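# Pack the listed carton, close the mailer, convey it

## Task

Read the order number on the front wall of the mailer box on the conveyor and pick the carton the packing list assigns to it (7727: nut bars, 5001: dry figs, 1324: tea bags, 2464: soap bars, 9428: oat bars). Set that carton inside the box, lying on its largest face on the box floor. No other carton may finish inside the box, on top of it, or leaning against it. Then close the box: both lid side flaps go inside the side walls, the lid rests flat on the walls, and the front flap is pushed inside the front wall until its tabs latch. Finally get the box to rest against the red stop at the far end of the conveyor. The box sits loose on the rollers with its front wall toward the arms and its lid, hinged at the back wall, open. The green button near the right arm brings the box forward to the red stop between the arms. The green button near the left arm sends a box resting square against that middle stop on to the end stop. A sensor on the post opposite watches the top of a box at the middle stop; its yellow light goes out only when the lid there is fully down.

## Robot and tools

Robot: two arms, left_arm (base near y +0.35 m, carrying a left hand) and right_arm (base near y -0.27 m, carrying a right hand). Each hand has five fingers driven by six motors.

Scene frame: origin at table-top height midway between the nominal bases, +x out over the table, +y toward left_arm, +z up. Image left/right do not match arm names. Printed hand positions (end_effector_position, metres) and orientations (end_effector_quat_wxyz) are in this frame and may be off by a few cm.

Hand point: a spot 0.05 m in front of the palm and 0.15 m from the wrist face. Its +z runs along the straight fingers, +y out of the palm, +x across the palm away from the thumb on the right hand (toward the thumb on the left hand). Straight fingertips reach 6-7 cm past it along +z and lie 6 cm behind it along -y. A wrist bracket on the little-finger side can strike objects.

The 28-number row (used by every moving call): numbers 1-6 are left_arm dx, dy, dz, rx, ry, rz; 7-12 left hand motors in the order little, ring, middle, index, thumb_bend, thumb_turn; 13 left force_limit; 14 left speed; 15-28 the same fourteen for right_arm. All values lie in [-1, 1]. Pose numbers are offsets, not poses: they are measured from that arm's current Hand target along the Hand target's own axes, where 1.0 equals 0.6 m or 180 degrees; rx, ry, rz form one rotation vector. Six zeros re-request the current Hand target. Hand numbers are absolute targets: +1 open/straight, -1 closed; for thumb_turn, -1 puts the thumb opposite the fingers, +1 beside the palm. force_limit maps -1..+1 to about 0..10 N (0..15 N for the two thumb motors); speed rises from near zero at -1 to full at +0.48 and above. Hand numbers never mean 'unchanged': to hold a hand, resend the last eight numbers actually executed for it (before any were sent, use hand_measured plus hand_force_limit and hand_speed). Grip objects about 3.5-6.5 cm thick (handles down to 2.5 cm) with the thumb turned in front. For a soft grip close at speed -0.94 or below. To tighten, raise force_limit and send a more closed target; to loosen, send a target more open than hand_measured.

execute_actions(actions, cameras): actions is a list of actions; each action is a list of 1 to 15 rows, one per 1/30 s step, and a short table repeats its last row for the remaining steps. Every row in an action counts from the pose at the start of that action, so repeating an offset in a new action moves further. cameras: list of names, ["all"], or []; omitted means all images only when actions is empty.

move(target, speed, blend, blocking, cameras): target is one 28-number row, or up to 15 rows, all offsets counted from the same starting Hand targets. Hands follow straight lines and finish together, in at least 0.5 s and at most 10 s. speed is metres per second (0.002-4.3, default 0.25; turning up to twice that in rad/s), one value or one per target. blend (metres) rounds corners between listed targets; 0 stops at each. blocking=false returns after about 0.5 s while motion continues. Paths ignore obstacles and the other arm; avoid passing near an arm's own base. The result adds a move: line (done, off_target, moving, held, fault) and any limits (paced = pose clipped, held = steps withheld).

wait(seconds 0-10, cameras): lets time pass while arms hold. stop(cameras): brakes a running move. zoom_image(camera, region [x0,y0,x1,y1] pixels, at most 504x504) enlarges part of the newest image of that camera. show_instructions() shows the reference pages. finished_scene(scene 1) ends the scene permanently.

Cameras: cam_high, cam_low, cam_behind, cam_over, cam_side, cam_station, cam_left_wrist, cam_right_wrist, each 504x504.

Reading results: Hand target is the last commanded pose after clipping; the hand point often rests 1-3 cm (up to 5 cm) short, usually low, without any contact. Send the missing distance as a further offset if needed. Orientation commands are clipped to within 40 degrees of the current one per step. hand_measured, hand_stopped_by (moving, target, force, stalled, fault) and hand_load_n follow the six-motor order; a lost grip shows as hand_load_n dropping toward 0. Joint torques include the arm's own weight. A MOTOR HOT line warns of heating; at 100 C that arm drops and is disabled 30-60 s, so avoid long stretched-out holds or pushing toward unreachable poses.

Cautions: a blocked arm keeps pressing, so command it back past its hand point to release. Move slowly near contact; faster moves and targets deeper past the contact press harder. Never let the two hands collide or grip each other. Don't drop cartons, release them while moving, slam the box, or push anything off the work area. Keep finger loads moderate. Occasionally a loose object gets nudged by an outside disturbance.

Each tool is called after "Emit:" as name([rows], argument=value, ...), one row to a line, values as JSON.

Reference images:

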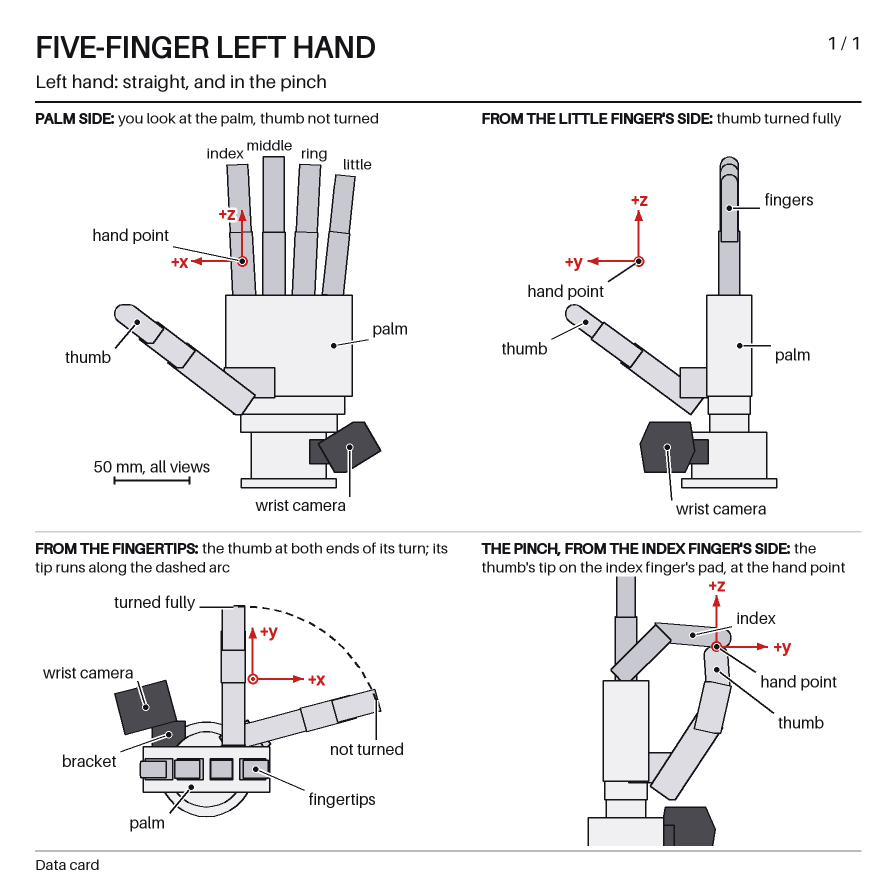

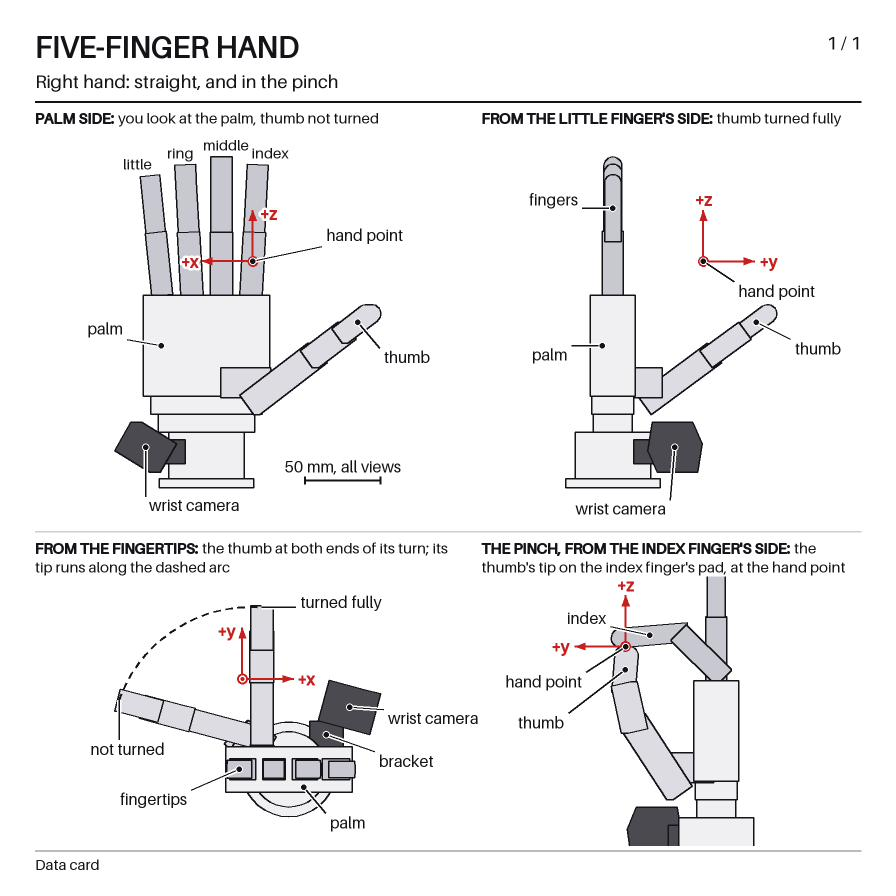

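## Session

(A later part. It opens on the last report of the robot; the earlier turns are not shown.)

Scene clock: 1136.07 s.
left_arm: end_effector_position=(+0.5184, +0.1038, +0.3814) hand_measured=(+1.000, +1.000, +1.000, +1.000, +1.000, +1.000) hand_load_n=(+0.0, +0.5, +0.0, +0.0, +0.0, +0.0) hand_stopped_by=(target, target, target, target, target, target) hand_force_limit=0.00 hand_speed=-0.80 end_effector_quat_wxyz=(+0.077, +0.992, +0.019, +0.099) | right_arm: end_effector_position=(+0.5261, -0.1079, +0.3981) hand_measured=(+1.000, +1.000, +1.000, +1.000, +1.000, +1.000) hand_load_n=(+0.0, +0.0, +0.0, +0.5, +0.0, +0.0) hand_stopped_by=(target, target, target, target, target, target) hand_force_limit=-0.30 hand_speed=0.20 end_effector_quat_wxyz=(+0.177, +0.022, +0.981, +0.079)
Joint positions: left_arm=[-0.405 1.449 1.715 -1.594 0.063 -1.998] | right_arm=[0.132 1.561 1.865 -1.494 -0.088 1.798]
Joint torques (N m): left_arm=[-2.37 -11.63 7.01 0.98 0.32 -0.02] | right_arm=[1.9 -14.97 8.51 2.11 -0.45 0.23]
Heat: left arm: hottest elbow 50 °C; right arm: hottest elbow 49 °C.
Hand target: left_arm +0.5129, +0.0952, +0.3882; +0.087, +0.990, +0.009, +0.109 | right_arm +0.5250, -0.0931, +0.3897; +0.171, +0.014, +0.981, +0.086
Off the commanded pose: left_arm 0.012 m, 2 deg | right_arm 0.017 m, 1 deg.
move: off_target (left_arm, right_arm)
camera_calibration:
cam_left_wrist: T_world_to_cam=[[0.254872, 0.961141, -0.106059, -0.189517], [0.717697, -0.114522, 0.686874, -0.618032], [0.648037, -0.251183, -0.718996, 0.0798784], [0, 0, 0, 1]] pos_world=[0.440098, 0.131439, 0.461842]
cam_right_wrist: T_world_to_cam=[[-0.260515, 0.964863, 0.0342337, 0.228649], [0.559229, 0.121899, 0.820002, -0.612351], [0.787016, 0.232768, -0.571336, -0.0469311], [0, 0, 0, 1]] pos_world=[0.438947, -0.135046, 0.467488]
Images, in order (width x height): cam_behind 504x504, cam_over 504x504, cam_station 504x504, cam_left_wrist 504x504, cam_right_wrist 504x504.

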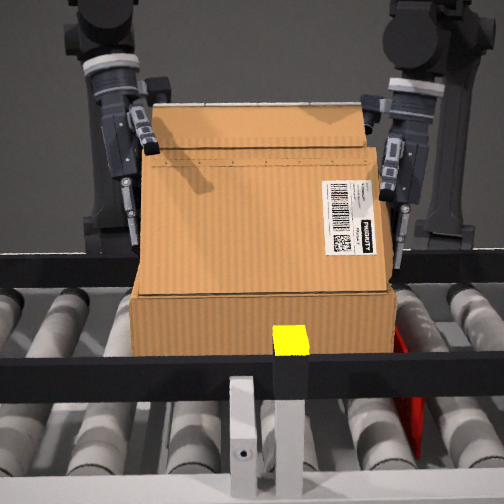

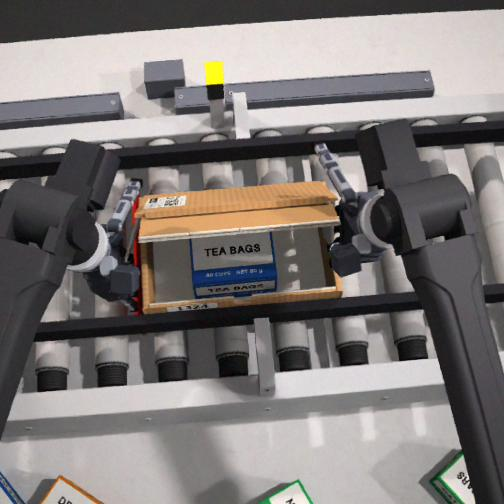

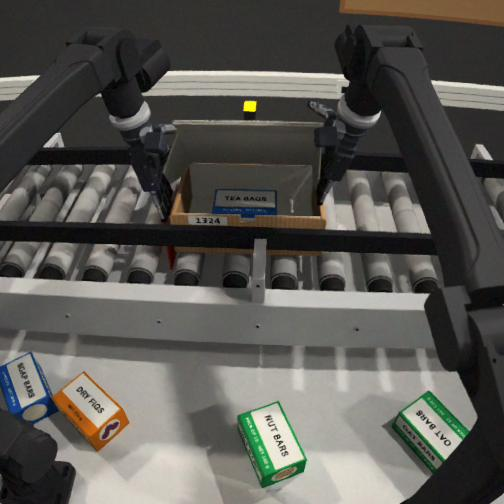

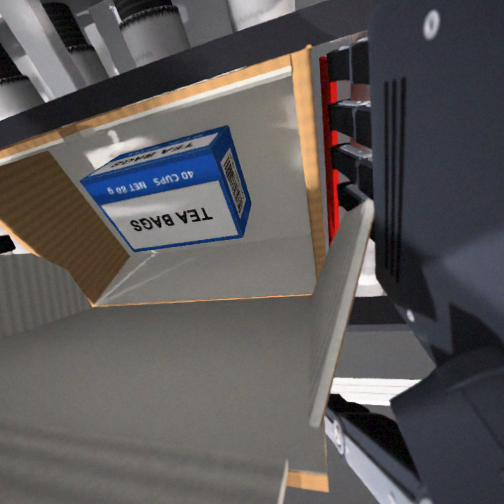

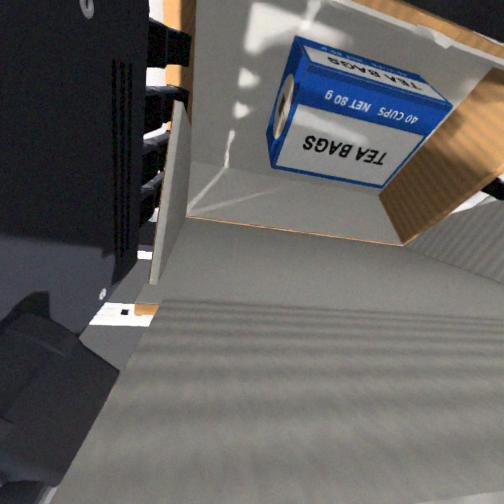

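Emit:
move(target=[0.0058,0.0345,-0.0028,0,0,0,1,1,1,1,1,1,0,-0.8,0,0,0,0,0,0,1,1,1,1,1,1,-0.3,0.2], speed=0.08, cameras=["cam_behind","cam_over","cam_right_wrist","cam_left_wrist"])

Scene clock: 1145.47 s.
left_arm: end_effector_position=(+0.5180, +0.1006, +0.3807) hand_measured=(+1.000, +1.000, +1.000, +1.000, +1.000, +1.000) hand_load_n=(+0.0, +0.0, +0.0, +0.0, +0.0, +0.0) hand_stopped_by=(target, target, target, target, target, target) hand_force_limit=0.00 hand_speed=-0.80 end_effector_quat_wxyz=(+0.071, +0.992, +0.030, +0.101) | right_arm: end_effector_position=(+0.5261, -0.1079, +0.3986) hand_measured=(+1.000, +1.000, +1.000, +1.000, +1.000, +1.000) hand_load_n=(-0.5, +0.0, +0.5, +0.0, +0.0, +0.0) hand_stopped_by=(target, target, target, target, target, target) hand_force_limit=-0.30 hand_speed=0.20 end_effector_quat_wxyz=(+0.178, +0.022, +0.981, +0.079)
Joint positions: left_arm=[-0.421 1.449 1.715 -1.594 0.045 -2.035] | right_arm=[0.132 1.561 1.865 -1.493 -0.088 1.798]
Joint torques (N m): left_arm=[-4.31 -9.29 10.4 0.51 0.66 -0.05] | right_arm=[1.61 -14.62 8.49 2.1 -0.47 0.19]
Heat: left arm: hottest elbow 49 °C; right arm: hottest elbow 48 °C.
Hand target: left_arm +0.5159, +0.0752, +0.3941; +0.087, +0.990, +0.009, +0.109 | right_arm +0.5250, -0.0931, +0.3896; +0.171, +0.014, +0.981, +0.086
Off the commanded pose: left_arm 0.029 m, 3 deg | right_arm 0.017 m, 1 deg.
move: off_target (left_arm, right_arm)
camera_calibration:
cam_left_wrist: T_world_to_cam=[[0.232585, 0.967775, -0.0965201, -0.179244], [0.719048, -0.104283, 0.687091, -0.619461], [0.654884, -0.22921, -0.720131, 0.073485], [0, 0, 0, 1]] pos_world=[0.438988, 0.125712, 0.461245]
cam_right_wrist: T_world_to_cam=[[-0.259936, 0.965014, 0.0343665, 0.228315], [0.558145, 0.121109, 0.820857, -0.612657], [0.787977, 0.232552, -0.570098, -0.0476512], [0, 0, 0, 1]] pos_world=[0.438847, -0.135048, 0.467892]
Images, in order (width x height): cam_behind 504x504, cam_over 504x504, cam_left_wrist 504x504, cam_right_wrist 504x504.

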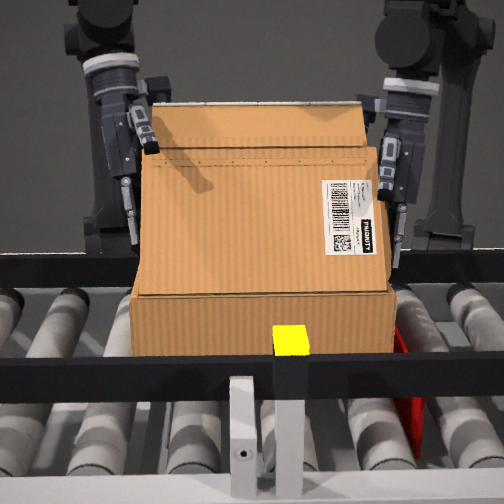

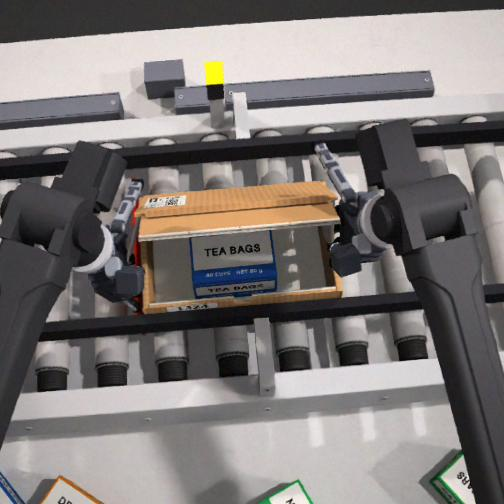

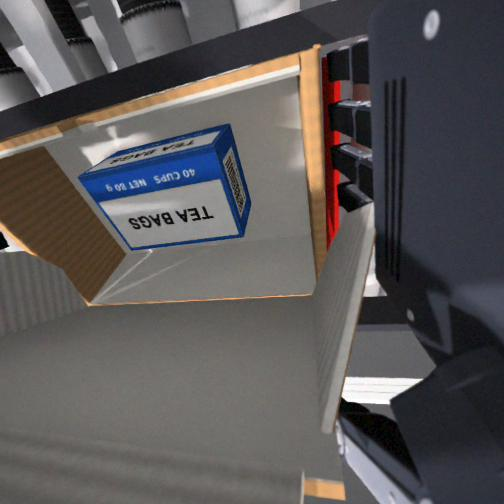

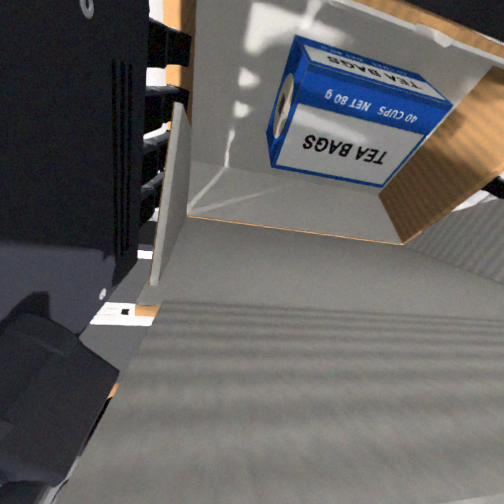

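Emit:
move([
  [0.0037,-0.0393,-0.0167,0,0,0,1,1,1,1,1,1,0,-0.8,0,0,0,0,0,0,1,1,1,1,1,1,-0.3,0.2],
  [0.0629,-0.042,-0.0368,0,0,0,1,1,1,1,1,1,0,-0.8,0,0,0,0,0,0,1,1,1,1,1,1,-0.3,0.2],
  [0.0613,-0.001,-0.0298,0,0,0,1,1,1,1,1,1,0,-0.8,0,0,0,0,0,0,1,1,1,1,1,1,-0.3,0.2],
], blend=0.005, speed=0.1, cameras=["cam_behind","cam_over","cam_right_wrist","cam_left_wrist"])

Scene clock: 1157.27 s.
left_arm: end_effector_position=(+0.5438, +0.1024, +0.3941) hand_measured=(+1.000, +1.000, +1.000, +1.000, +1.000, +1.000) hand_load_n=(+0.5, +0.0, +0.0, +0.0, +0.0, +0.0) hand_stopped_by=(target, target, target, target, target, target) hand_force_limit=0.00 hand_speed=-0.80 end_effector_quat_wxyz=(+0.069, +0.993, +0.020, +0.090) | right_arm: end_effector_position=(+0.5264, -0.1091, +0.3977) hand_measured=(+1.000, +1.000, +1.000, +1.000, +1.000, +1.000) hand_load_n=(+0.0, +0.0, +0.0, +0.0, +0.0, -0.5) hand_stopped_by=(target, target, target, target, target, target) hand_force_limit=-0.30 hand_speed=0.20 end_effector_quat_wxyz=(+0.178, +0.025, +0.981, +0.077)
Joint positions: left_arm=[-0.39 1.542 1.86 -1.67 0.06 -1.984] | right_arm=[0.132 1.56 1.863 -1.493 -0.082 1.802]
Joint torques (N m): left_arm=[-3.49 -10.75 12.53 0.34 0.51 -0.2] | right_arm=[1.79 -14.56 8.61 2 -0.7 0.21]
Heat: left arm: hottest elbow 48 °C; right arm: hottest elbow 48 °C.
Hand target: left_arm +0.5479, +0.0803, +0.4192; +0.087, +0.990, +0.009, +0.109 | right_arm +0.5250, -0.0931, +0.3898; +0.171, +0.014, +0.981, +0.086
Off the commanded pose: left_arm 0.034 m, 3 deg | right_arm 0.018 m, 2 deg.
move: off_target (left_arm, right_arm)
camera_calibration:
cam_left_wrist: T_world_to_cam=[[0.251039, 0.96311, -0.0969439, -0.195013], [0.730716, -0.12287, 0.671533, -0.645253], [0.634849, -0.23942, -0.734606, 0.0843497], [0, 0, 0, 1]] pos_world=[0.466904, 0.128732, 0.476367]
cam_right_wrist: T_world_to_cam=[[-0.254585, 0.966553, 0.0310103, 0.228224], [0.559576, 0.121085, 0.819886, -0.612236], [0.788708, 0.226084, -0.571686, -0.0486104], [0, 0, 0, 1]] pos_world=[0.439035, -0.135469, 0.467096]
Images, in order (width x height): cam_behind 504x504, cam_over 504x504, cam_left_wrist 504x504, cam_right_wrist 504x504.

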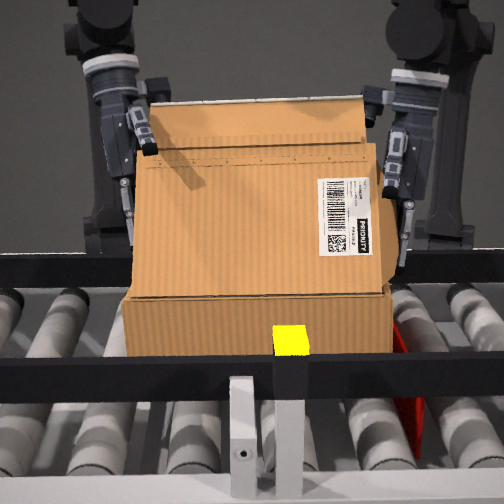

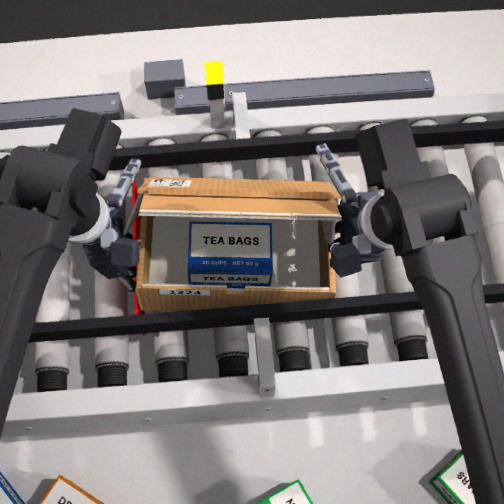

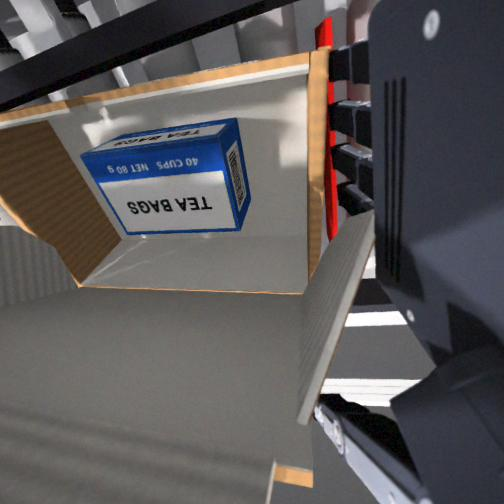

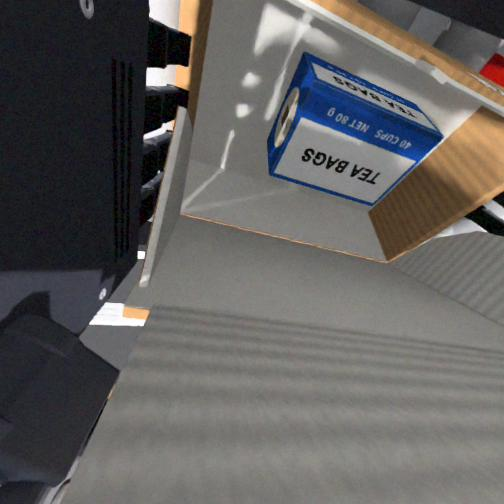

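Emit:
execute_actions(actions=[], cameras=["cam_station","cam_side","cam_over","cam_low"])

Emit:
zoom_image(camera="cam_over", region=[60, 120, 400, 380])

Scene clock: 1163.73 s.
left_arm: end_effector_position=(+0.5438, +0.1024, +0.3941) hand_measured=(+1.000, +1.000, +1.000, +1.000, +1.000, +1.000) hand_load_n=(+0.5, +0.0, -0.5, +0.0, +0.0, +0.0) hand_stopped_by=(target, target, target, target, target, target) hand_force_limit=0.00 hand_speed=-0.80 end_effector_quat_wxyz=(+0.069, +0.993, +0.020, +0.090) | right_arm: end_effector_position=(+0.5264, -0.1091, +0.3977) hand_measured=(+1.000, +1.000, +1.000, +1.000, +1.000, +1.000) hand_load_n=(+0.0, +0.0, +0.5, +0.0, +0.0, +0.0) hand_stopped_by=(target, target, target, target, target, target) hand_force_limit=-0.30 hand_speed=0.20 end_effector_quat_wxyz=(+0.178, +0.025, +0.981, +0.077)
Joint positions: left_arm=[-0.39 1.542 1.86 -1.67 0.06 -1.984] | right_arm=[0.132 1.56 1.863 -1.493 -0.082 1.802]
Joint velocities: within noise
Joint torques (N m): left_arm=[-3.55 -10.58 12.56 0.32 0.52 -0.2] | right_arm=[1.67 -14.39 8.65 2.26 -0.69 0.2]
Heat: left arm: hottest elbow 48 °C; right arm: hottest elbow 48 °C.
Hand target: left_arm +0.5479, +0.0803, +0.4192; +0.087, +0.990, +0.009, +0.109 | right_arm +0.5250, -0.0931, +0.3898; +0.171, +0.014, +0.981, +0.086
Off the commanded pose: left_arm 0.034 m, 3 deg | right_arm 0.018 m, 2 deg.
Images, in order (width x height): cam_low 504x504, cam_over 504x504, cam_side 504x504, cam_station 504x504.

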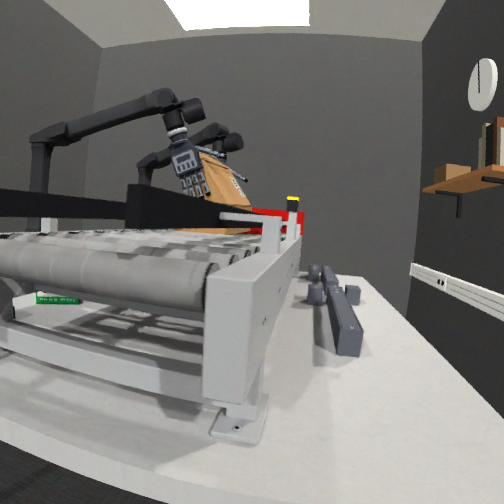

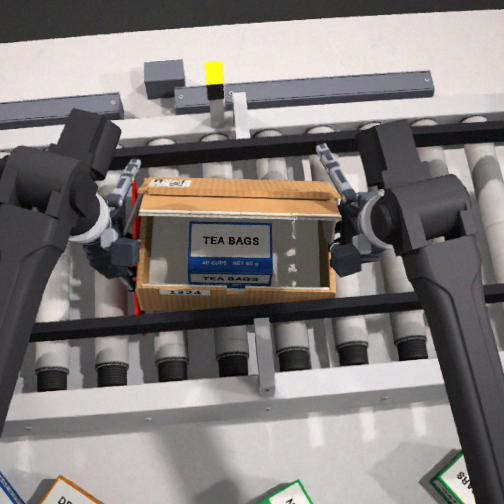

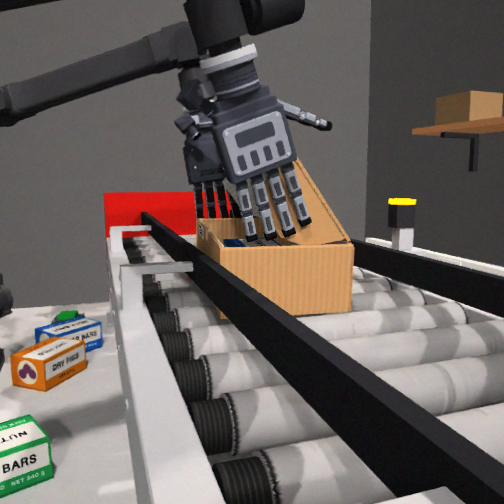

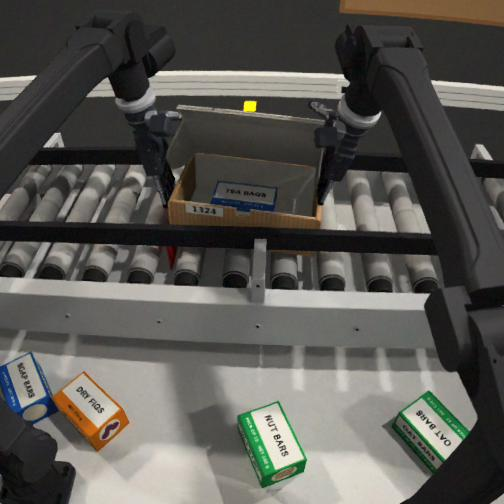

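Scaled by 1.482.

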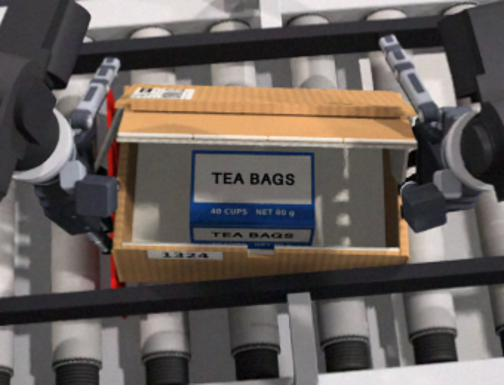

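Emit:
move(target=[-0.063,0.005,0.008,0,0,0,1,1,1,1,1,1,0,-0.8,0,0,0,0,0,0,1,1,1,1,1,1,-0.3,0.2], speed=0.08, cameras=["cam_behind","cam_over","cam_station"])

Scene clock: 1172.80 s.
left_arm: end_effector_position=(+0.5191, +0.0934, +0.3961) hand_measured=(+1.000, +1.000, +1.000, +1.000, +1.000, +1.000) hand_load_n=(+0.0, +0.0, +0.0, +0.0, +0.0, +0.0) hand_stopped_by=(target, target, target, target, target, target) hand_force_limit=0.00 hand_speed=-0.80 end_effector_quat_wxyz=(+0.069, +0.993, +0.023, +0.096) | right_arm: end_effector_position=(+0.5271, -0.1099, +0.3979) hand_measured=(+1.000, +1.000, +1.000, +1.000, +1.000, +1.000) hand_load_n=(+0.0, +0.0, +0.0, +0.0, +0.0, +0.0) hand_stopped_by=(target, target, target, target, target, target) hand_force_limit=-0.30 hand_speed=0.20 end_effector_quat_wxyz=(+0.179, +0.027, +0.981, +0.076)
Joint positions: left_arm=[-0.432 1.482 1.796 -1.653 0.045 -2.032] | right_arm=[0.132 1.56 1.863 -1.491 -0.079 1.807]
Joint torques (N m): left_arm=[-3.78 -11.81 7.39 1.28 0.61 -0.13] | right_arm=[2.26 -14.15 8.65 2.03 -0.82 0.12]
Heat: left arm: hottest elbow 48 °C; right arm: hottest elbow 48 °C.
Hand target: left_arm +0.5120, +0.0750, +0.4072; +0.087, +0.990, +0.009, +0.110 | right_arm +0.5250, -0.0931, +0.3898; +0.171, +0.014, +0.981, +0.086
Off the commanded pose: left_arm 0.022 m, 3 deg | right_arm 0.019 m, 2 deg.
move: off_target (left_arm, right_arm)
Images, in order (width x height): cam_behind 504x504, cam_over 504x504, cam_station 504x504.

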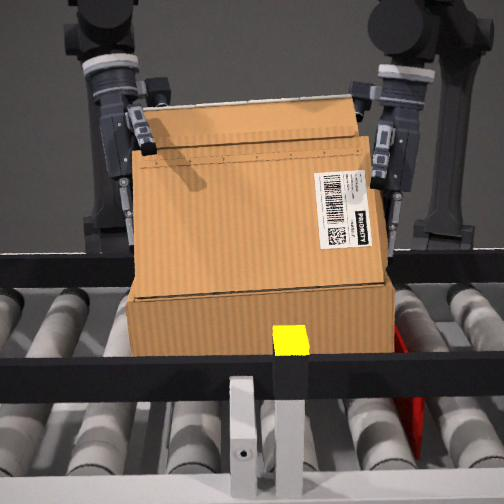

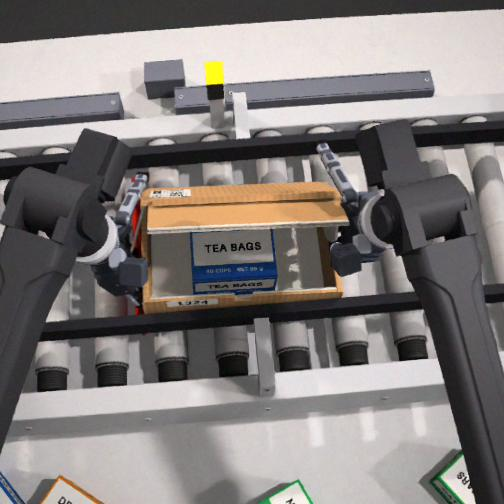

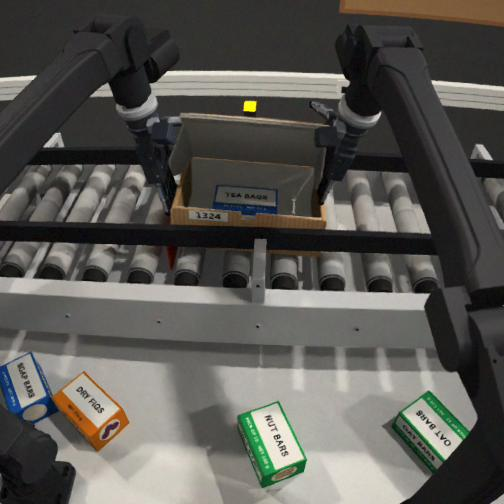

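Emit:
move([
  [-0.0072,-0.0058,0.032,0,0,0,1,1,1,1,1,1,0,-0.8,0,0,0,0,0,0,1,1,1,1,1,1,-0.3,0.2],
  [-0.0017,-0.1535,0.0065,0,0,0,1,1,1,1,1,1,0,-0.8,0,0,0,0,0,0,1,1,1,1,1,1,-0.3,0.2],
  [0.1203,-0.1482,-0.0952,0,0,0,1,1,1,1,1,1,0,-0.8,0,0,0,0,0,0,1,1,1,1,1,1,-0.3,0.2],
], blend=0.005, speed=0.15, cameras=["cam_behind","cam_over","cam_station","cam_right_wrist","cam_left_wrist"])

Scene clock: 1179.47 s.
left_arm: end_effector_position=(+0.5621, +0.1723, +0.4438) hand_measured=(+1.000, +1.000, +1.000, +1.000, +1.000, +1.000) hand_load_n=(+0.0, +0.0, +0.0, +0.0, +0.0, +0.0) hand_stopped_by=(target, target, target, target, target, target) hand_force_limit=0.00 hand_speed=-0.80 end_effector_quat_wxyz=(+0.098, +0.986, +0.014, +0.134) | right_arm: end_effector_position=(+0.5248, -0.1046, +0.3968) hand_measured=(+1.000, +1.000, +1.000, +1.000, +1.000, +1.000) hand_load_n=(+0.5, +0.0, +0.0, +0.0, +0.0, +0.0) hand_stopped_by=(target, target, target, target, target, target) hand_force_limit=-0.30 hand_speed=0.20 end_effector_quat_wxyz=(+0.176, +0.023, +0.981, +0.081)
Joint positions: left_arm=[-0.215 1.513 1.93 -1.682 0.135 -1.812] | right_arm=[0.138 1.559 1.859 -1.491 -0.089 1.807]
Joint torques (N m): left_arm=[-0.26 -9.76 11.58 0.1 0.09 0.01] | right_arm=[1.49 -14.62 8.98 2.15 -0.41 0.15]
Heat: left arm: hottest elbow 48 °C; right arm: hottest elbow 48 °C.
Hand target: left_arm +0.5702, +0.1750, +0.4621; +0.087, +0.990, +0.009, +0.110 | right_arm +0.5249, -0.0930, +0.3898; +0.171, +0.014, +0.981, +0.086
Off the commanded pose: left_arm 0.020 m, 3 deg | right_arm 0.013 m, 1 deg.
joint sent to its limit (left arm) — joint 4 (wrist pitch), lower limit. The joint targets are off in orientation, not in position.
move: off_target (left_arm, right_arm)
camera_calibration:
cam_left_wrist: T_world_to_cam=[[0.271872, 0.954065, -0.125877, -0.259471], [0.665402, -0.0918735, 0.74081, -0.682838], [0.695216, -0.285164, -0.659815, 0.066776], [0, 0, 0, 1]] pos_world=[0.478481, 0.20386, 0.517251]
cam_right_wrist: T_world_to_cam=[[-0.258595, 0.965203, 0.03887, 0.22236], [0.561624, 0.117487, 0.819009, -0.612292], [0.785943, 0.233622, -0.572463, -0.0463922], [0, 0, 0, 1]] pos_world=[0.437841, -0.131849, 0.466271]
Images, in order (width x height): cam_behind 504x504, cam_over 504x504, cam_station 504x504, cam_left_wrist 504x504, cam_right_wrist 504x504.

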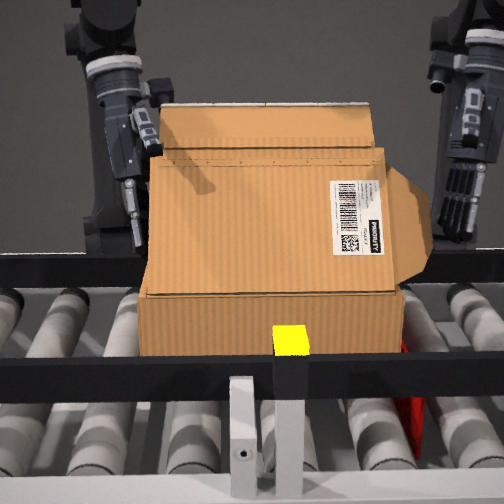

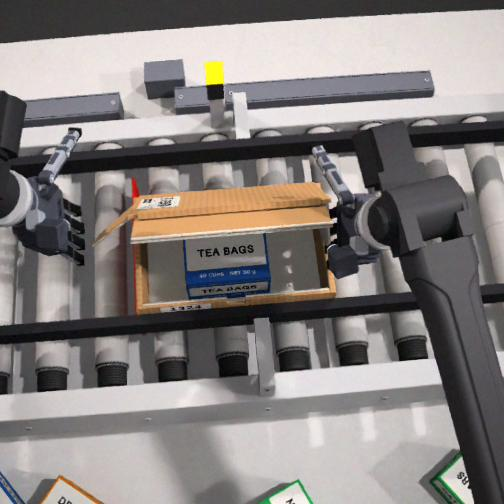

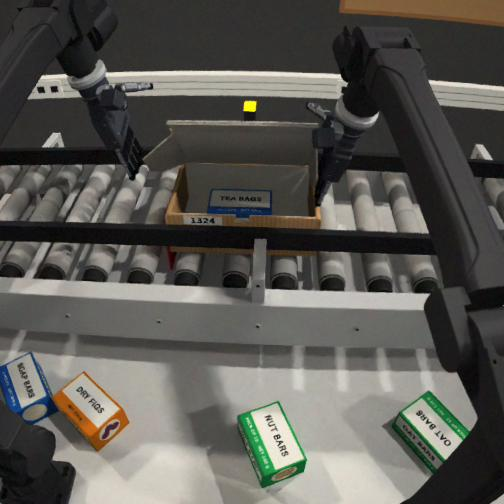

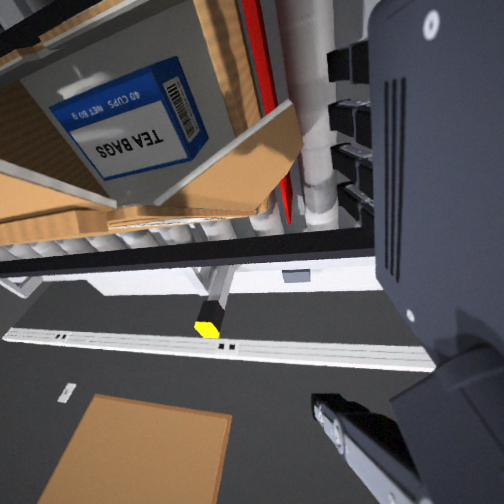

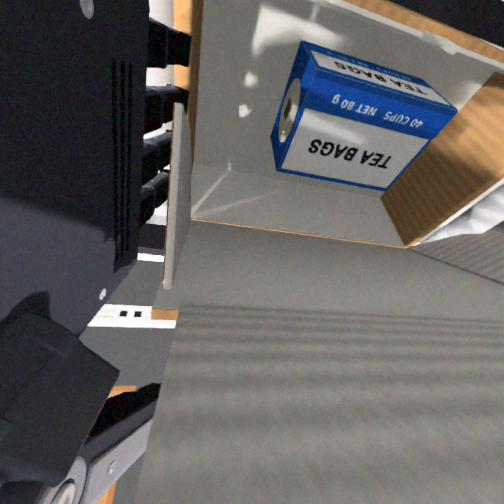

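Emit:
move([
  [-0.0135,0.0718,0.0221,0,0,0,1,1,1,1,1,1,0,-0.8,0,0,0,0,0,0,1,1,1,1,1,1,-0.3,0.2],
  [-0.0355,0.1262,0.0443,0,0,0,1,1,1,1,1,1,0,-0.8,0,0,0,0,0,0,1,1,1,1,1,1,-0.3,0.2],
  [-0.0617,0.1437,0.085,0,0,0,1,1,1,1,1,1,0,-0.8,0,0,0,0,0,0,1,1,1,1,1,1,-0.3,0.2],
], blend=0.01, speed=0.1, cameras=["cam_behind","cam_over","cam_right_wrist","cam_left_wrist"])

Scene clock: 1186.00 s.
left_arm: end_effector_position=(+0.5494, +0.1037, +0.4234) hand_measured=(+1.000, +1.000, +1.000, +1.000, +1.000, +1.000) hand_load_n=(+0.0, +0.0, +0.0, +0.0, +0.0, +0.0) hand_stopped_by=(target, target, target, target, target, target) hand_force_limit=0.00 hand_speed=-0.80 end_effector_quat_wxyz=(+0.075, +0.990, +0.023, +0.114) | right_arm: end_effector_position=(+0.5249, -0.1053, +0.3968) hand_measured=(+1.000, +1.000, +1.000, +1.000, +1.000, +1.000) hand_load_n=(+0.0, +0.0, +0.5, +0.0, +0.0, +0.0) hand_stopped_by=(target, target, target, target, target, target) hand_force_limit=-0.30 hand_speed=0.20 end_effector_quat_wxyz=(+0.176, +0.024, +0.981, +0.079)
Joint positions: left_arm=[-0.387 1.544 1.93 -1.687 0.052 -1.988] | right_arm=[0.138 1.559 1.859 -1.491 -0.085 1.807]
Joint torques (N m): left_arm=[-4.25 -10.81 7.42 0.88 0.77 -0.19] | right_arm=[1.03 -14.74 8.99 2.1 -0.53 0.12]
Heat: left arm: hottest elbow 49 °C; right arm: hottest elbow 48 °C.
Hand target: left_arm +0.5450, +0.0800, +0.4200; +0.087, +0.990, +0.009, +0.109 | right_arm +0.5250, -0.0930, +0.3896; +0.171, +0.014, +0.981, +0.086
Off the commanded pose: left_arm 0.024 m, 2 deg | right_arm 0.014 m, 1 deg.
move: off_target (left_arm, right_arm)
camera_calibration:
cam_left_wrist: T_world_to_cam=[[0.247377, 0.964177, -0.0957411, -0.193438], [0.698014, -0.108808, 0.707769, -0.667794], [0.671998, -0.241915, -0.699926, 0.0677061], [0, 0, 0, 1]] pos_world=[0.468483, 0.130227, 0.501513]
cam_right_wrist: T_world_to_cam=[[-0.257404, 0.965646, 0.0356362, 0.223701], [0.561056, 0.119327, 0.819132, -0.611828], [0.78674, 0.230842, -0.572497, -0.0470143], [0, 0, 0, 1]] pos_world=[0.437839, -0.132155, 0.466281]
Images, in order (width x height): cam_behind 504x504, cam_over 504x504, cam_left_wrist 504x504, cam_right_wrist 504x504.

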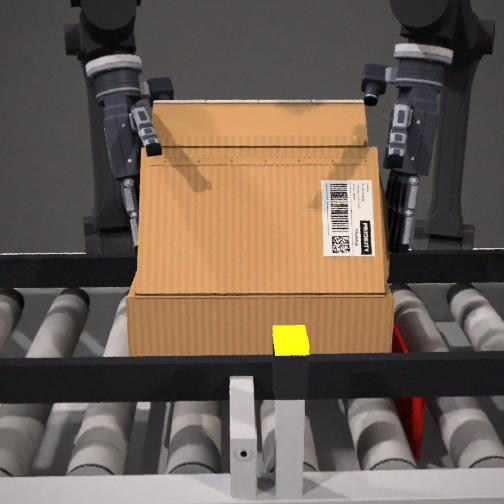

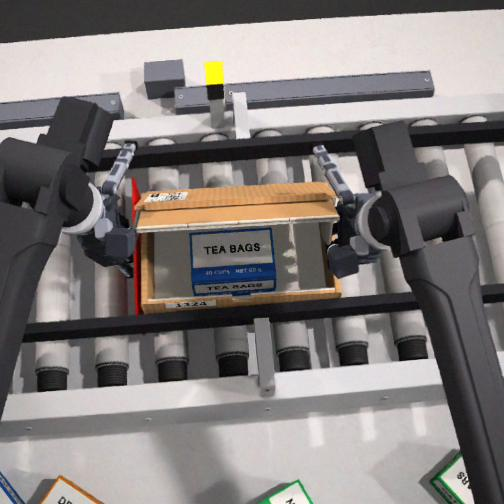

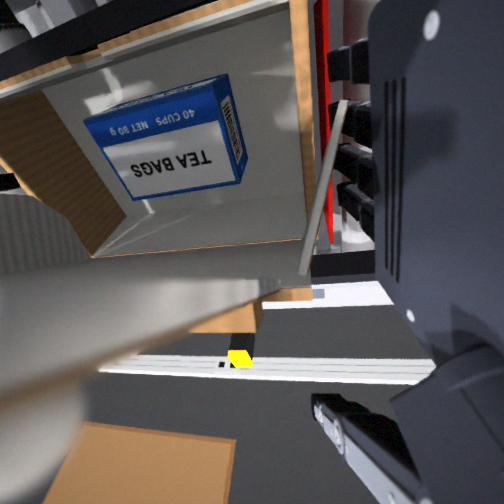

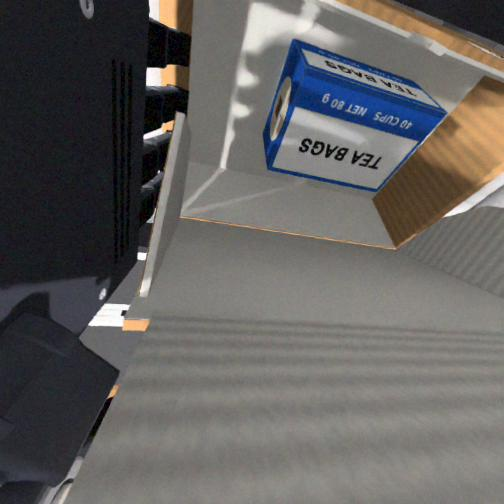

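Emit:
move(target=[-0.0355,-0.0005,0.044,0,0,0,1,1,1,1,1,1,0,-0.8,0.0328,0.0121,0.0174,0,0,0,1,1,1,1,1,1,-0.3,0.2], speed=0.06, cameras=["cam_behind","cam_over","cam_right_wrist","cam_left_wrist"])

Scene clock: 1193.60 s.
left_arm: end_effector_position=(+0.5376, +0.1014, +0.4056) hand_measured=(+1.000, +1.000, +1.000, +1.000, +1.000, +1.000) hand_load_n=(+0.0, +0.0, +0.5, +0.0, +0.0, +0.0) hand_stopped_by=(target, target, target, target, target, target) hand_force_limit=0.00 hand_speed=-0.80 end_effector_quat_wxyz=(+0.078, +0.988, +0.029, +0.129) | right_arm: end_effector_position=(+0.5154, -0.1035, +0.3885) hand_measured=(+1.000, +1.000, +1.000, +1.000, +1.000, +1.000) hand_load_n=(+0.0, +0.0, +0.0, +0.0, +0.0, +0.5) hand_stopped_by=(target, target, target, target, target, target) hand_force_limit=-0.30 hand_speed=0.20 end_effector_quat_wxyz=(+0.185, +0.029, +0.979, +0.079)
Joint positions: left_arm=[-0.406 1.474 1.791 -1.588 0.04 -2.018] | right_arm=[0.15 1.512 1.776 -1.436 -0.074 1.829]
Joint torques (N m): left_arm=[-4.66 -9.58 6.68 0.59 0.95 -0.11] | right_arm=[2.43 -13.92 8.38 1.92 -0.62 0.13]
Heat: left arm: hottest elbow 48 °C; right arm: hottest elbow 48 °C.
Hand target: left_arm +0.5300, +0.0751, +0.3901; +0.087, +0.990, +0.009, +0.110 | right_arm +0.5100, -0.0830, +0.3748; +0.171, +0.014, +0.981, +0.086
Off the commanded pose: left_arm 0.032 m, 3 deg | right_arm 0.025 m, 3 deg.
move: off_target (left_arm, right_arm)
camera_calibration:
cam_left_wrist: T_world_to_cam=[[0.237474, 0.966596, -0.0964299, -0.184685], [0.679081, -0.0942105, 0.727993, -0.646633], [0.69459, -0.238363, -0.678769, 0.0416135], [0, 0, 0, 1]] pos_world=[0.45407, 0.127516, 0.481181]
cam_right_wrist: T_world_to_cam=[[-0.244927, 0.969022, 0.0317244, 0.215229], [0.548159, 0.111413, 0.82892, -0.597951], [0.799708, 0.220415, -0.558466, -0.0578178], [0, 0, 0, 1]] pos_world=[0.426725, -0.129199, 0.456536]
Images, in order (width x height): cam_behind 504x504, cam_over 504x504, cam_left_wrist 504x504, cam_right_wrist 504x504.

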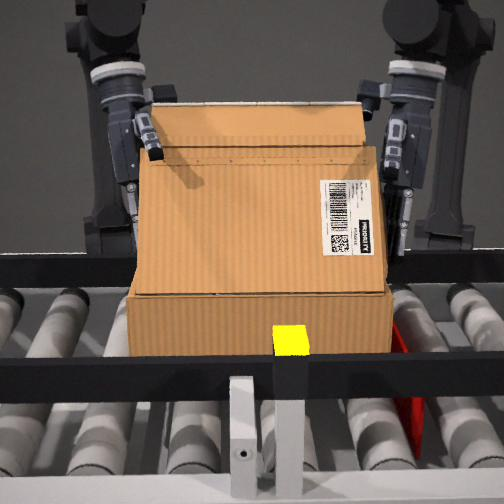

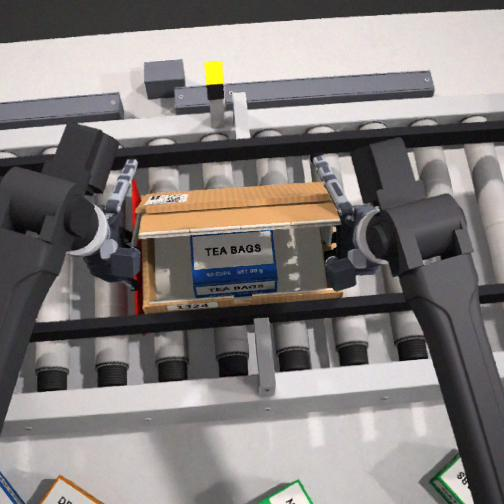

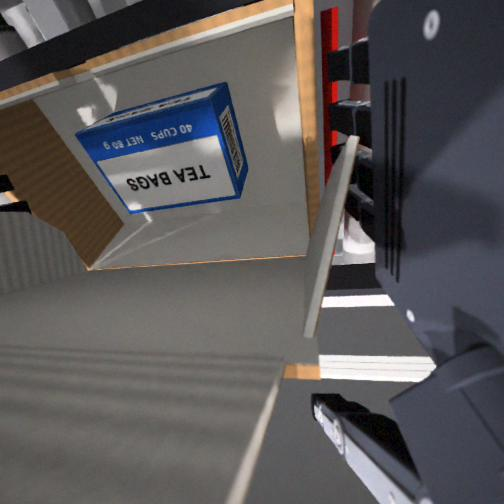

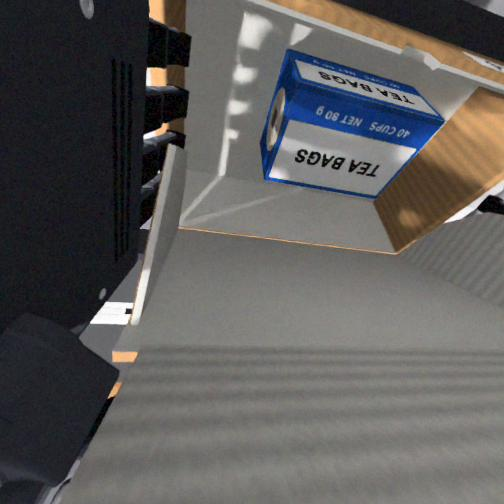

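Emit:
move(target=[0.0,0.0,0.0,0,0,0,1,1,1,1,1,-0.9,-0.5,0.0,0,0,0,0,0,0,1,1,1,1,1,1,-0.3,0.2], speed=0.06, cameras=["cam_behind","cam_over","cam_left_wrist"])

Scene clock: 1208.70 s.
left_arm: end_effector_position=(+0.5387, +0.1030, +0.4041) hand_measured=(+1.000, +1.000, +1.000, +1.000, +1.000, -0.532) hand_load_n=(+0.0, +0.0, +1.0, +0.0, +0.0, +3.0) hand_stopped_by=(target, target, target, target, target, force) hand_force_limit=-0.50 hand_speed=0.00 end_effector_quat_wxyz=(+0.078, +0.988, +0.041, +0.127) | right_arm: end_effector_position=(+0.5150, -0.1040, +0.3859) hand_measured=(+1.000, +1.000, +1.000, +1.000, +1.000, +1.000) hand_load_n=(+0.0, +0.0, +0.5, +0.0, +0.0, +0.0) hand_stopped_by=(target, target, target, target, target, target) hand_force_limit=-0.30 hand_speed=0.20 end_effector_quat_wxyz=(+0.183, +0.031, +0.980, +0.077)
Joint positions: left_arm=[-0.406 1.474 1.788 -1.589 0.037 -2.042] | right_arm=[0.15 1.512 1.771 -1.436 -0.072 1.831]
Joint torques (N m): left_arm=[-4.72 -9.35 6.83 0.64 1.09 0.19] | right_arm=[3.02 -13.8 8.65 1.95 -0.7 0.14]
Heat: left arm: hottest elbow 47 °C; right arm: hottest elbow 46 °C.
Hand target: left_arm +0.5299, +0.0751, +0.3901; +0.087, +0.990, +0.009, +0.109 | right_arm +0.5100, -0.0830, +0.3746; +0.171, +0.014, +0.981, +0.086
Off the commanded pose: left_arm 0.032 m, 4 deg | right_arm 0.024 m, 3 deg.
move: off_target (left_arm, right_arm)
camera_calibration:
cam_left_wrist: T_world_to_cam=[[0.213677, 0.971794, -0.0997909, -0.173029], [0.685402, -0.0763442, 0.724152, -0.649838], [0.696108, -0.223132, -0.682382, 0.0392332], [0, 0, 0, 1]] pos_world=[0.455062, 0.127291, 0.480086]
Images, in order (width x height): cam_behind 504x504, cam_over 504x504, cam_left_wrist 504x504.

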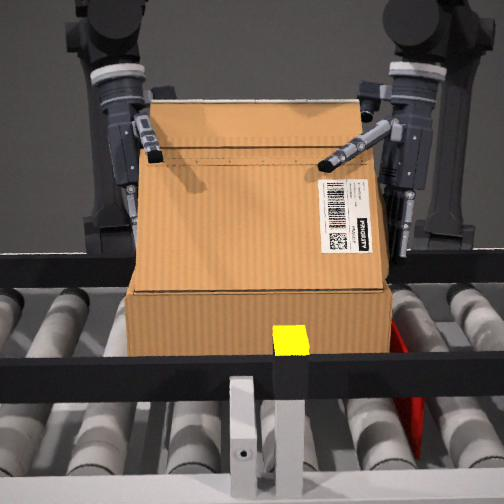

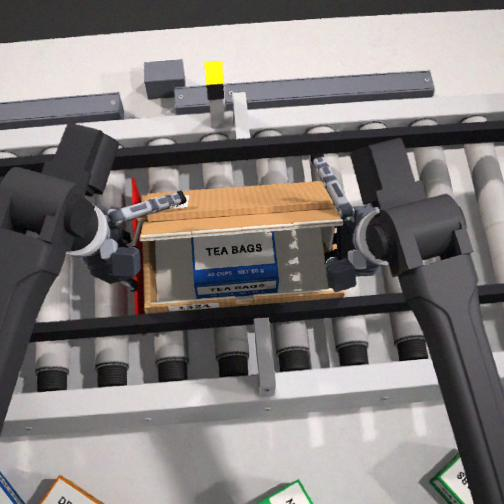

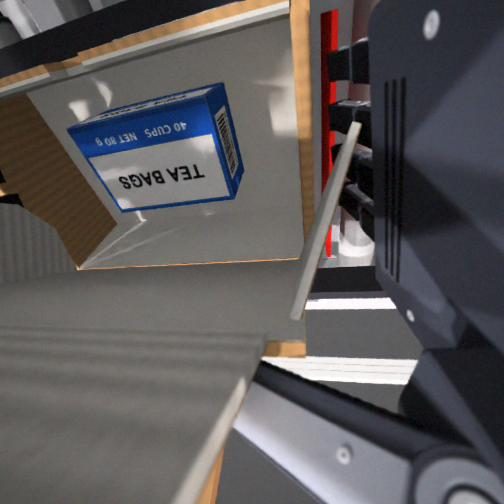

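Emit:
move(target=[0.0,0.0,0.0,0,0,0,1,1,1,1,1,-0.95,-0.3,0.0,0,0,0,0,0,0,1,1,1,1,1,-0.95,-0.3,0.0], speed=0.06, cameras=["cam_behind","cam_over","cam_left_wrist","cam_right_wrist"])

Scene clock: 1212.37 s.
left_arm: end_effector_position=(+0.5381, +0.1038, +0.4034) hand_measured=(+1.000, +1.000, +1.000, +1.000, +1.000, -0.718) hand_load_n=(+0.0, +0.0, +0.5, +0.0, +0.0, +0.0) hand_stopped_by=(target, target, target, target, target, force) hand_force_limit=-0.30 hand_speed=0.00 end_effector_quat_wxyz=(+0.075, +0.988, +0.039, +0.127) | right_arm: end_effector_position=(+0.5161, -0.1052, +0.3881) hand_measured=(+1.000, +1.000, +1.000, +1.000, +1.000, -0.018) hand_load_n=(+0.0, +0.0, +0.5, +0.0, +0.0, +4.5) hand_stopped_by=(target, target, target, target, target, force) hand_force_limit=-0.30 hand_speed=0.00 end_effector_quat_wxyz=(+0.184, +0.044, +0.979, +0.080)
Joint positions: left_arm=[-0.406 1.474 1.788 -1.592 0.033 -2.036] | right_arm=[0.15 1.509 1.771 -1.434 -0.071 1.859]
Joint torques (N m): left_arm=[-4.66 -9.35 6.84 0.73 1.28 0.11] | right_arm=[2.32 -13.39 8.57 1.96 -0.75 -0.13]
Heat: left arm: hottest elbow 47 °C; right arm: hottest elbow 46 °C.
Hand target: left_arm +0.5300, +0.0751, +0.3901; +0.087, +0.990, +0.009, +0.110 | right_arm +0.5100, -0.0830, +0.3748; +0.172, +0.014, +0.981, +0.086
Off the commanded pose: left_arm 0.033 m, 4 deg | right_arm 0.027 m, 4 deg.
move: off_target (left_arm, right_arm)
camera_calibration:
cam_left_wrist: T_world_to_cam=[[0.21775, 0.971515, -0.0935077, -0.178475], [0.685106, -0.0839106, 0.723594, -0.647784], [0.695136, -0.221626, -0.683862, 0.0404246], [0, 0, 0, 1]] pos_world=[0.454563, 0.127994, 0.479689]
cam_right_wrist: T_world_to_cam=[[-0.21715, 0.97528, 0.0409342, 0.199954], [0.554423, 0.088713, 0.827493, -0.602827], [0.803406, 0.202385, -0.559981, -0.0615125], [0, 0, 0, 1]] pos_world=[0.427061, -0.129083, 0.456205]
Images, in order (width x height): cam_behind 504x504, cam_over 504x504, cam_left_wrist 504x504, cam_right_wrist 504x504.

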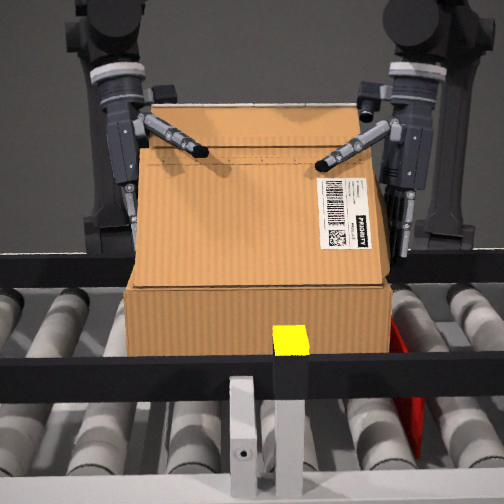

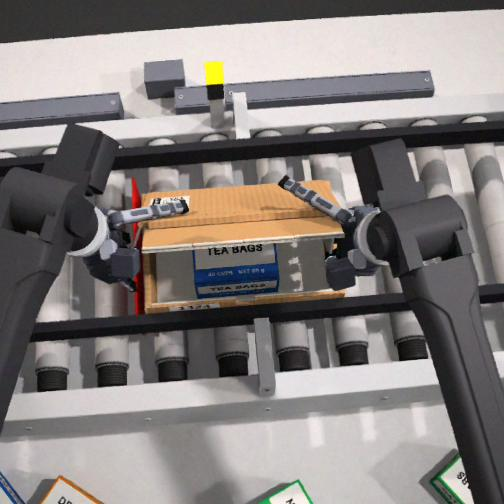

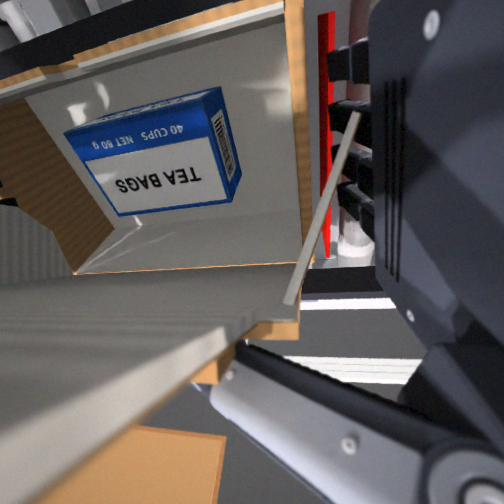

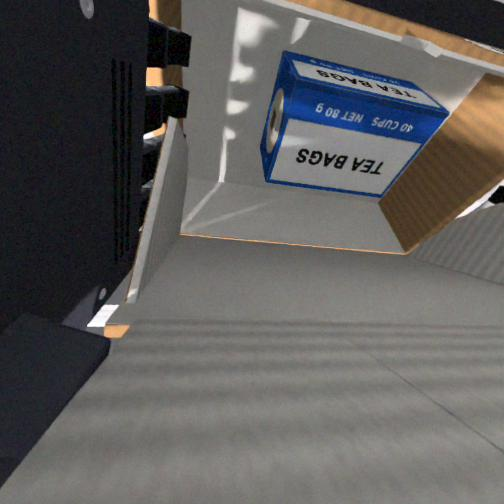

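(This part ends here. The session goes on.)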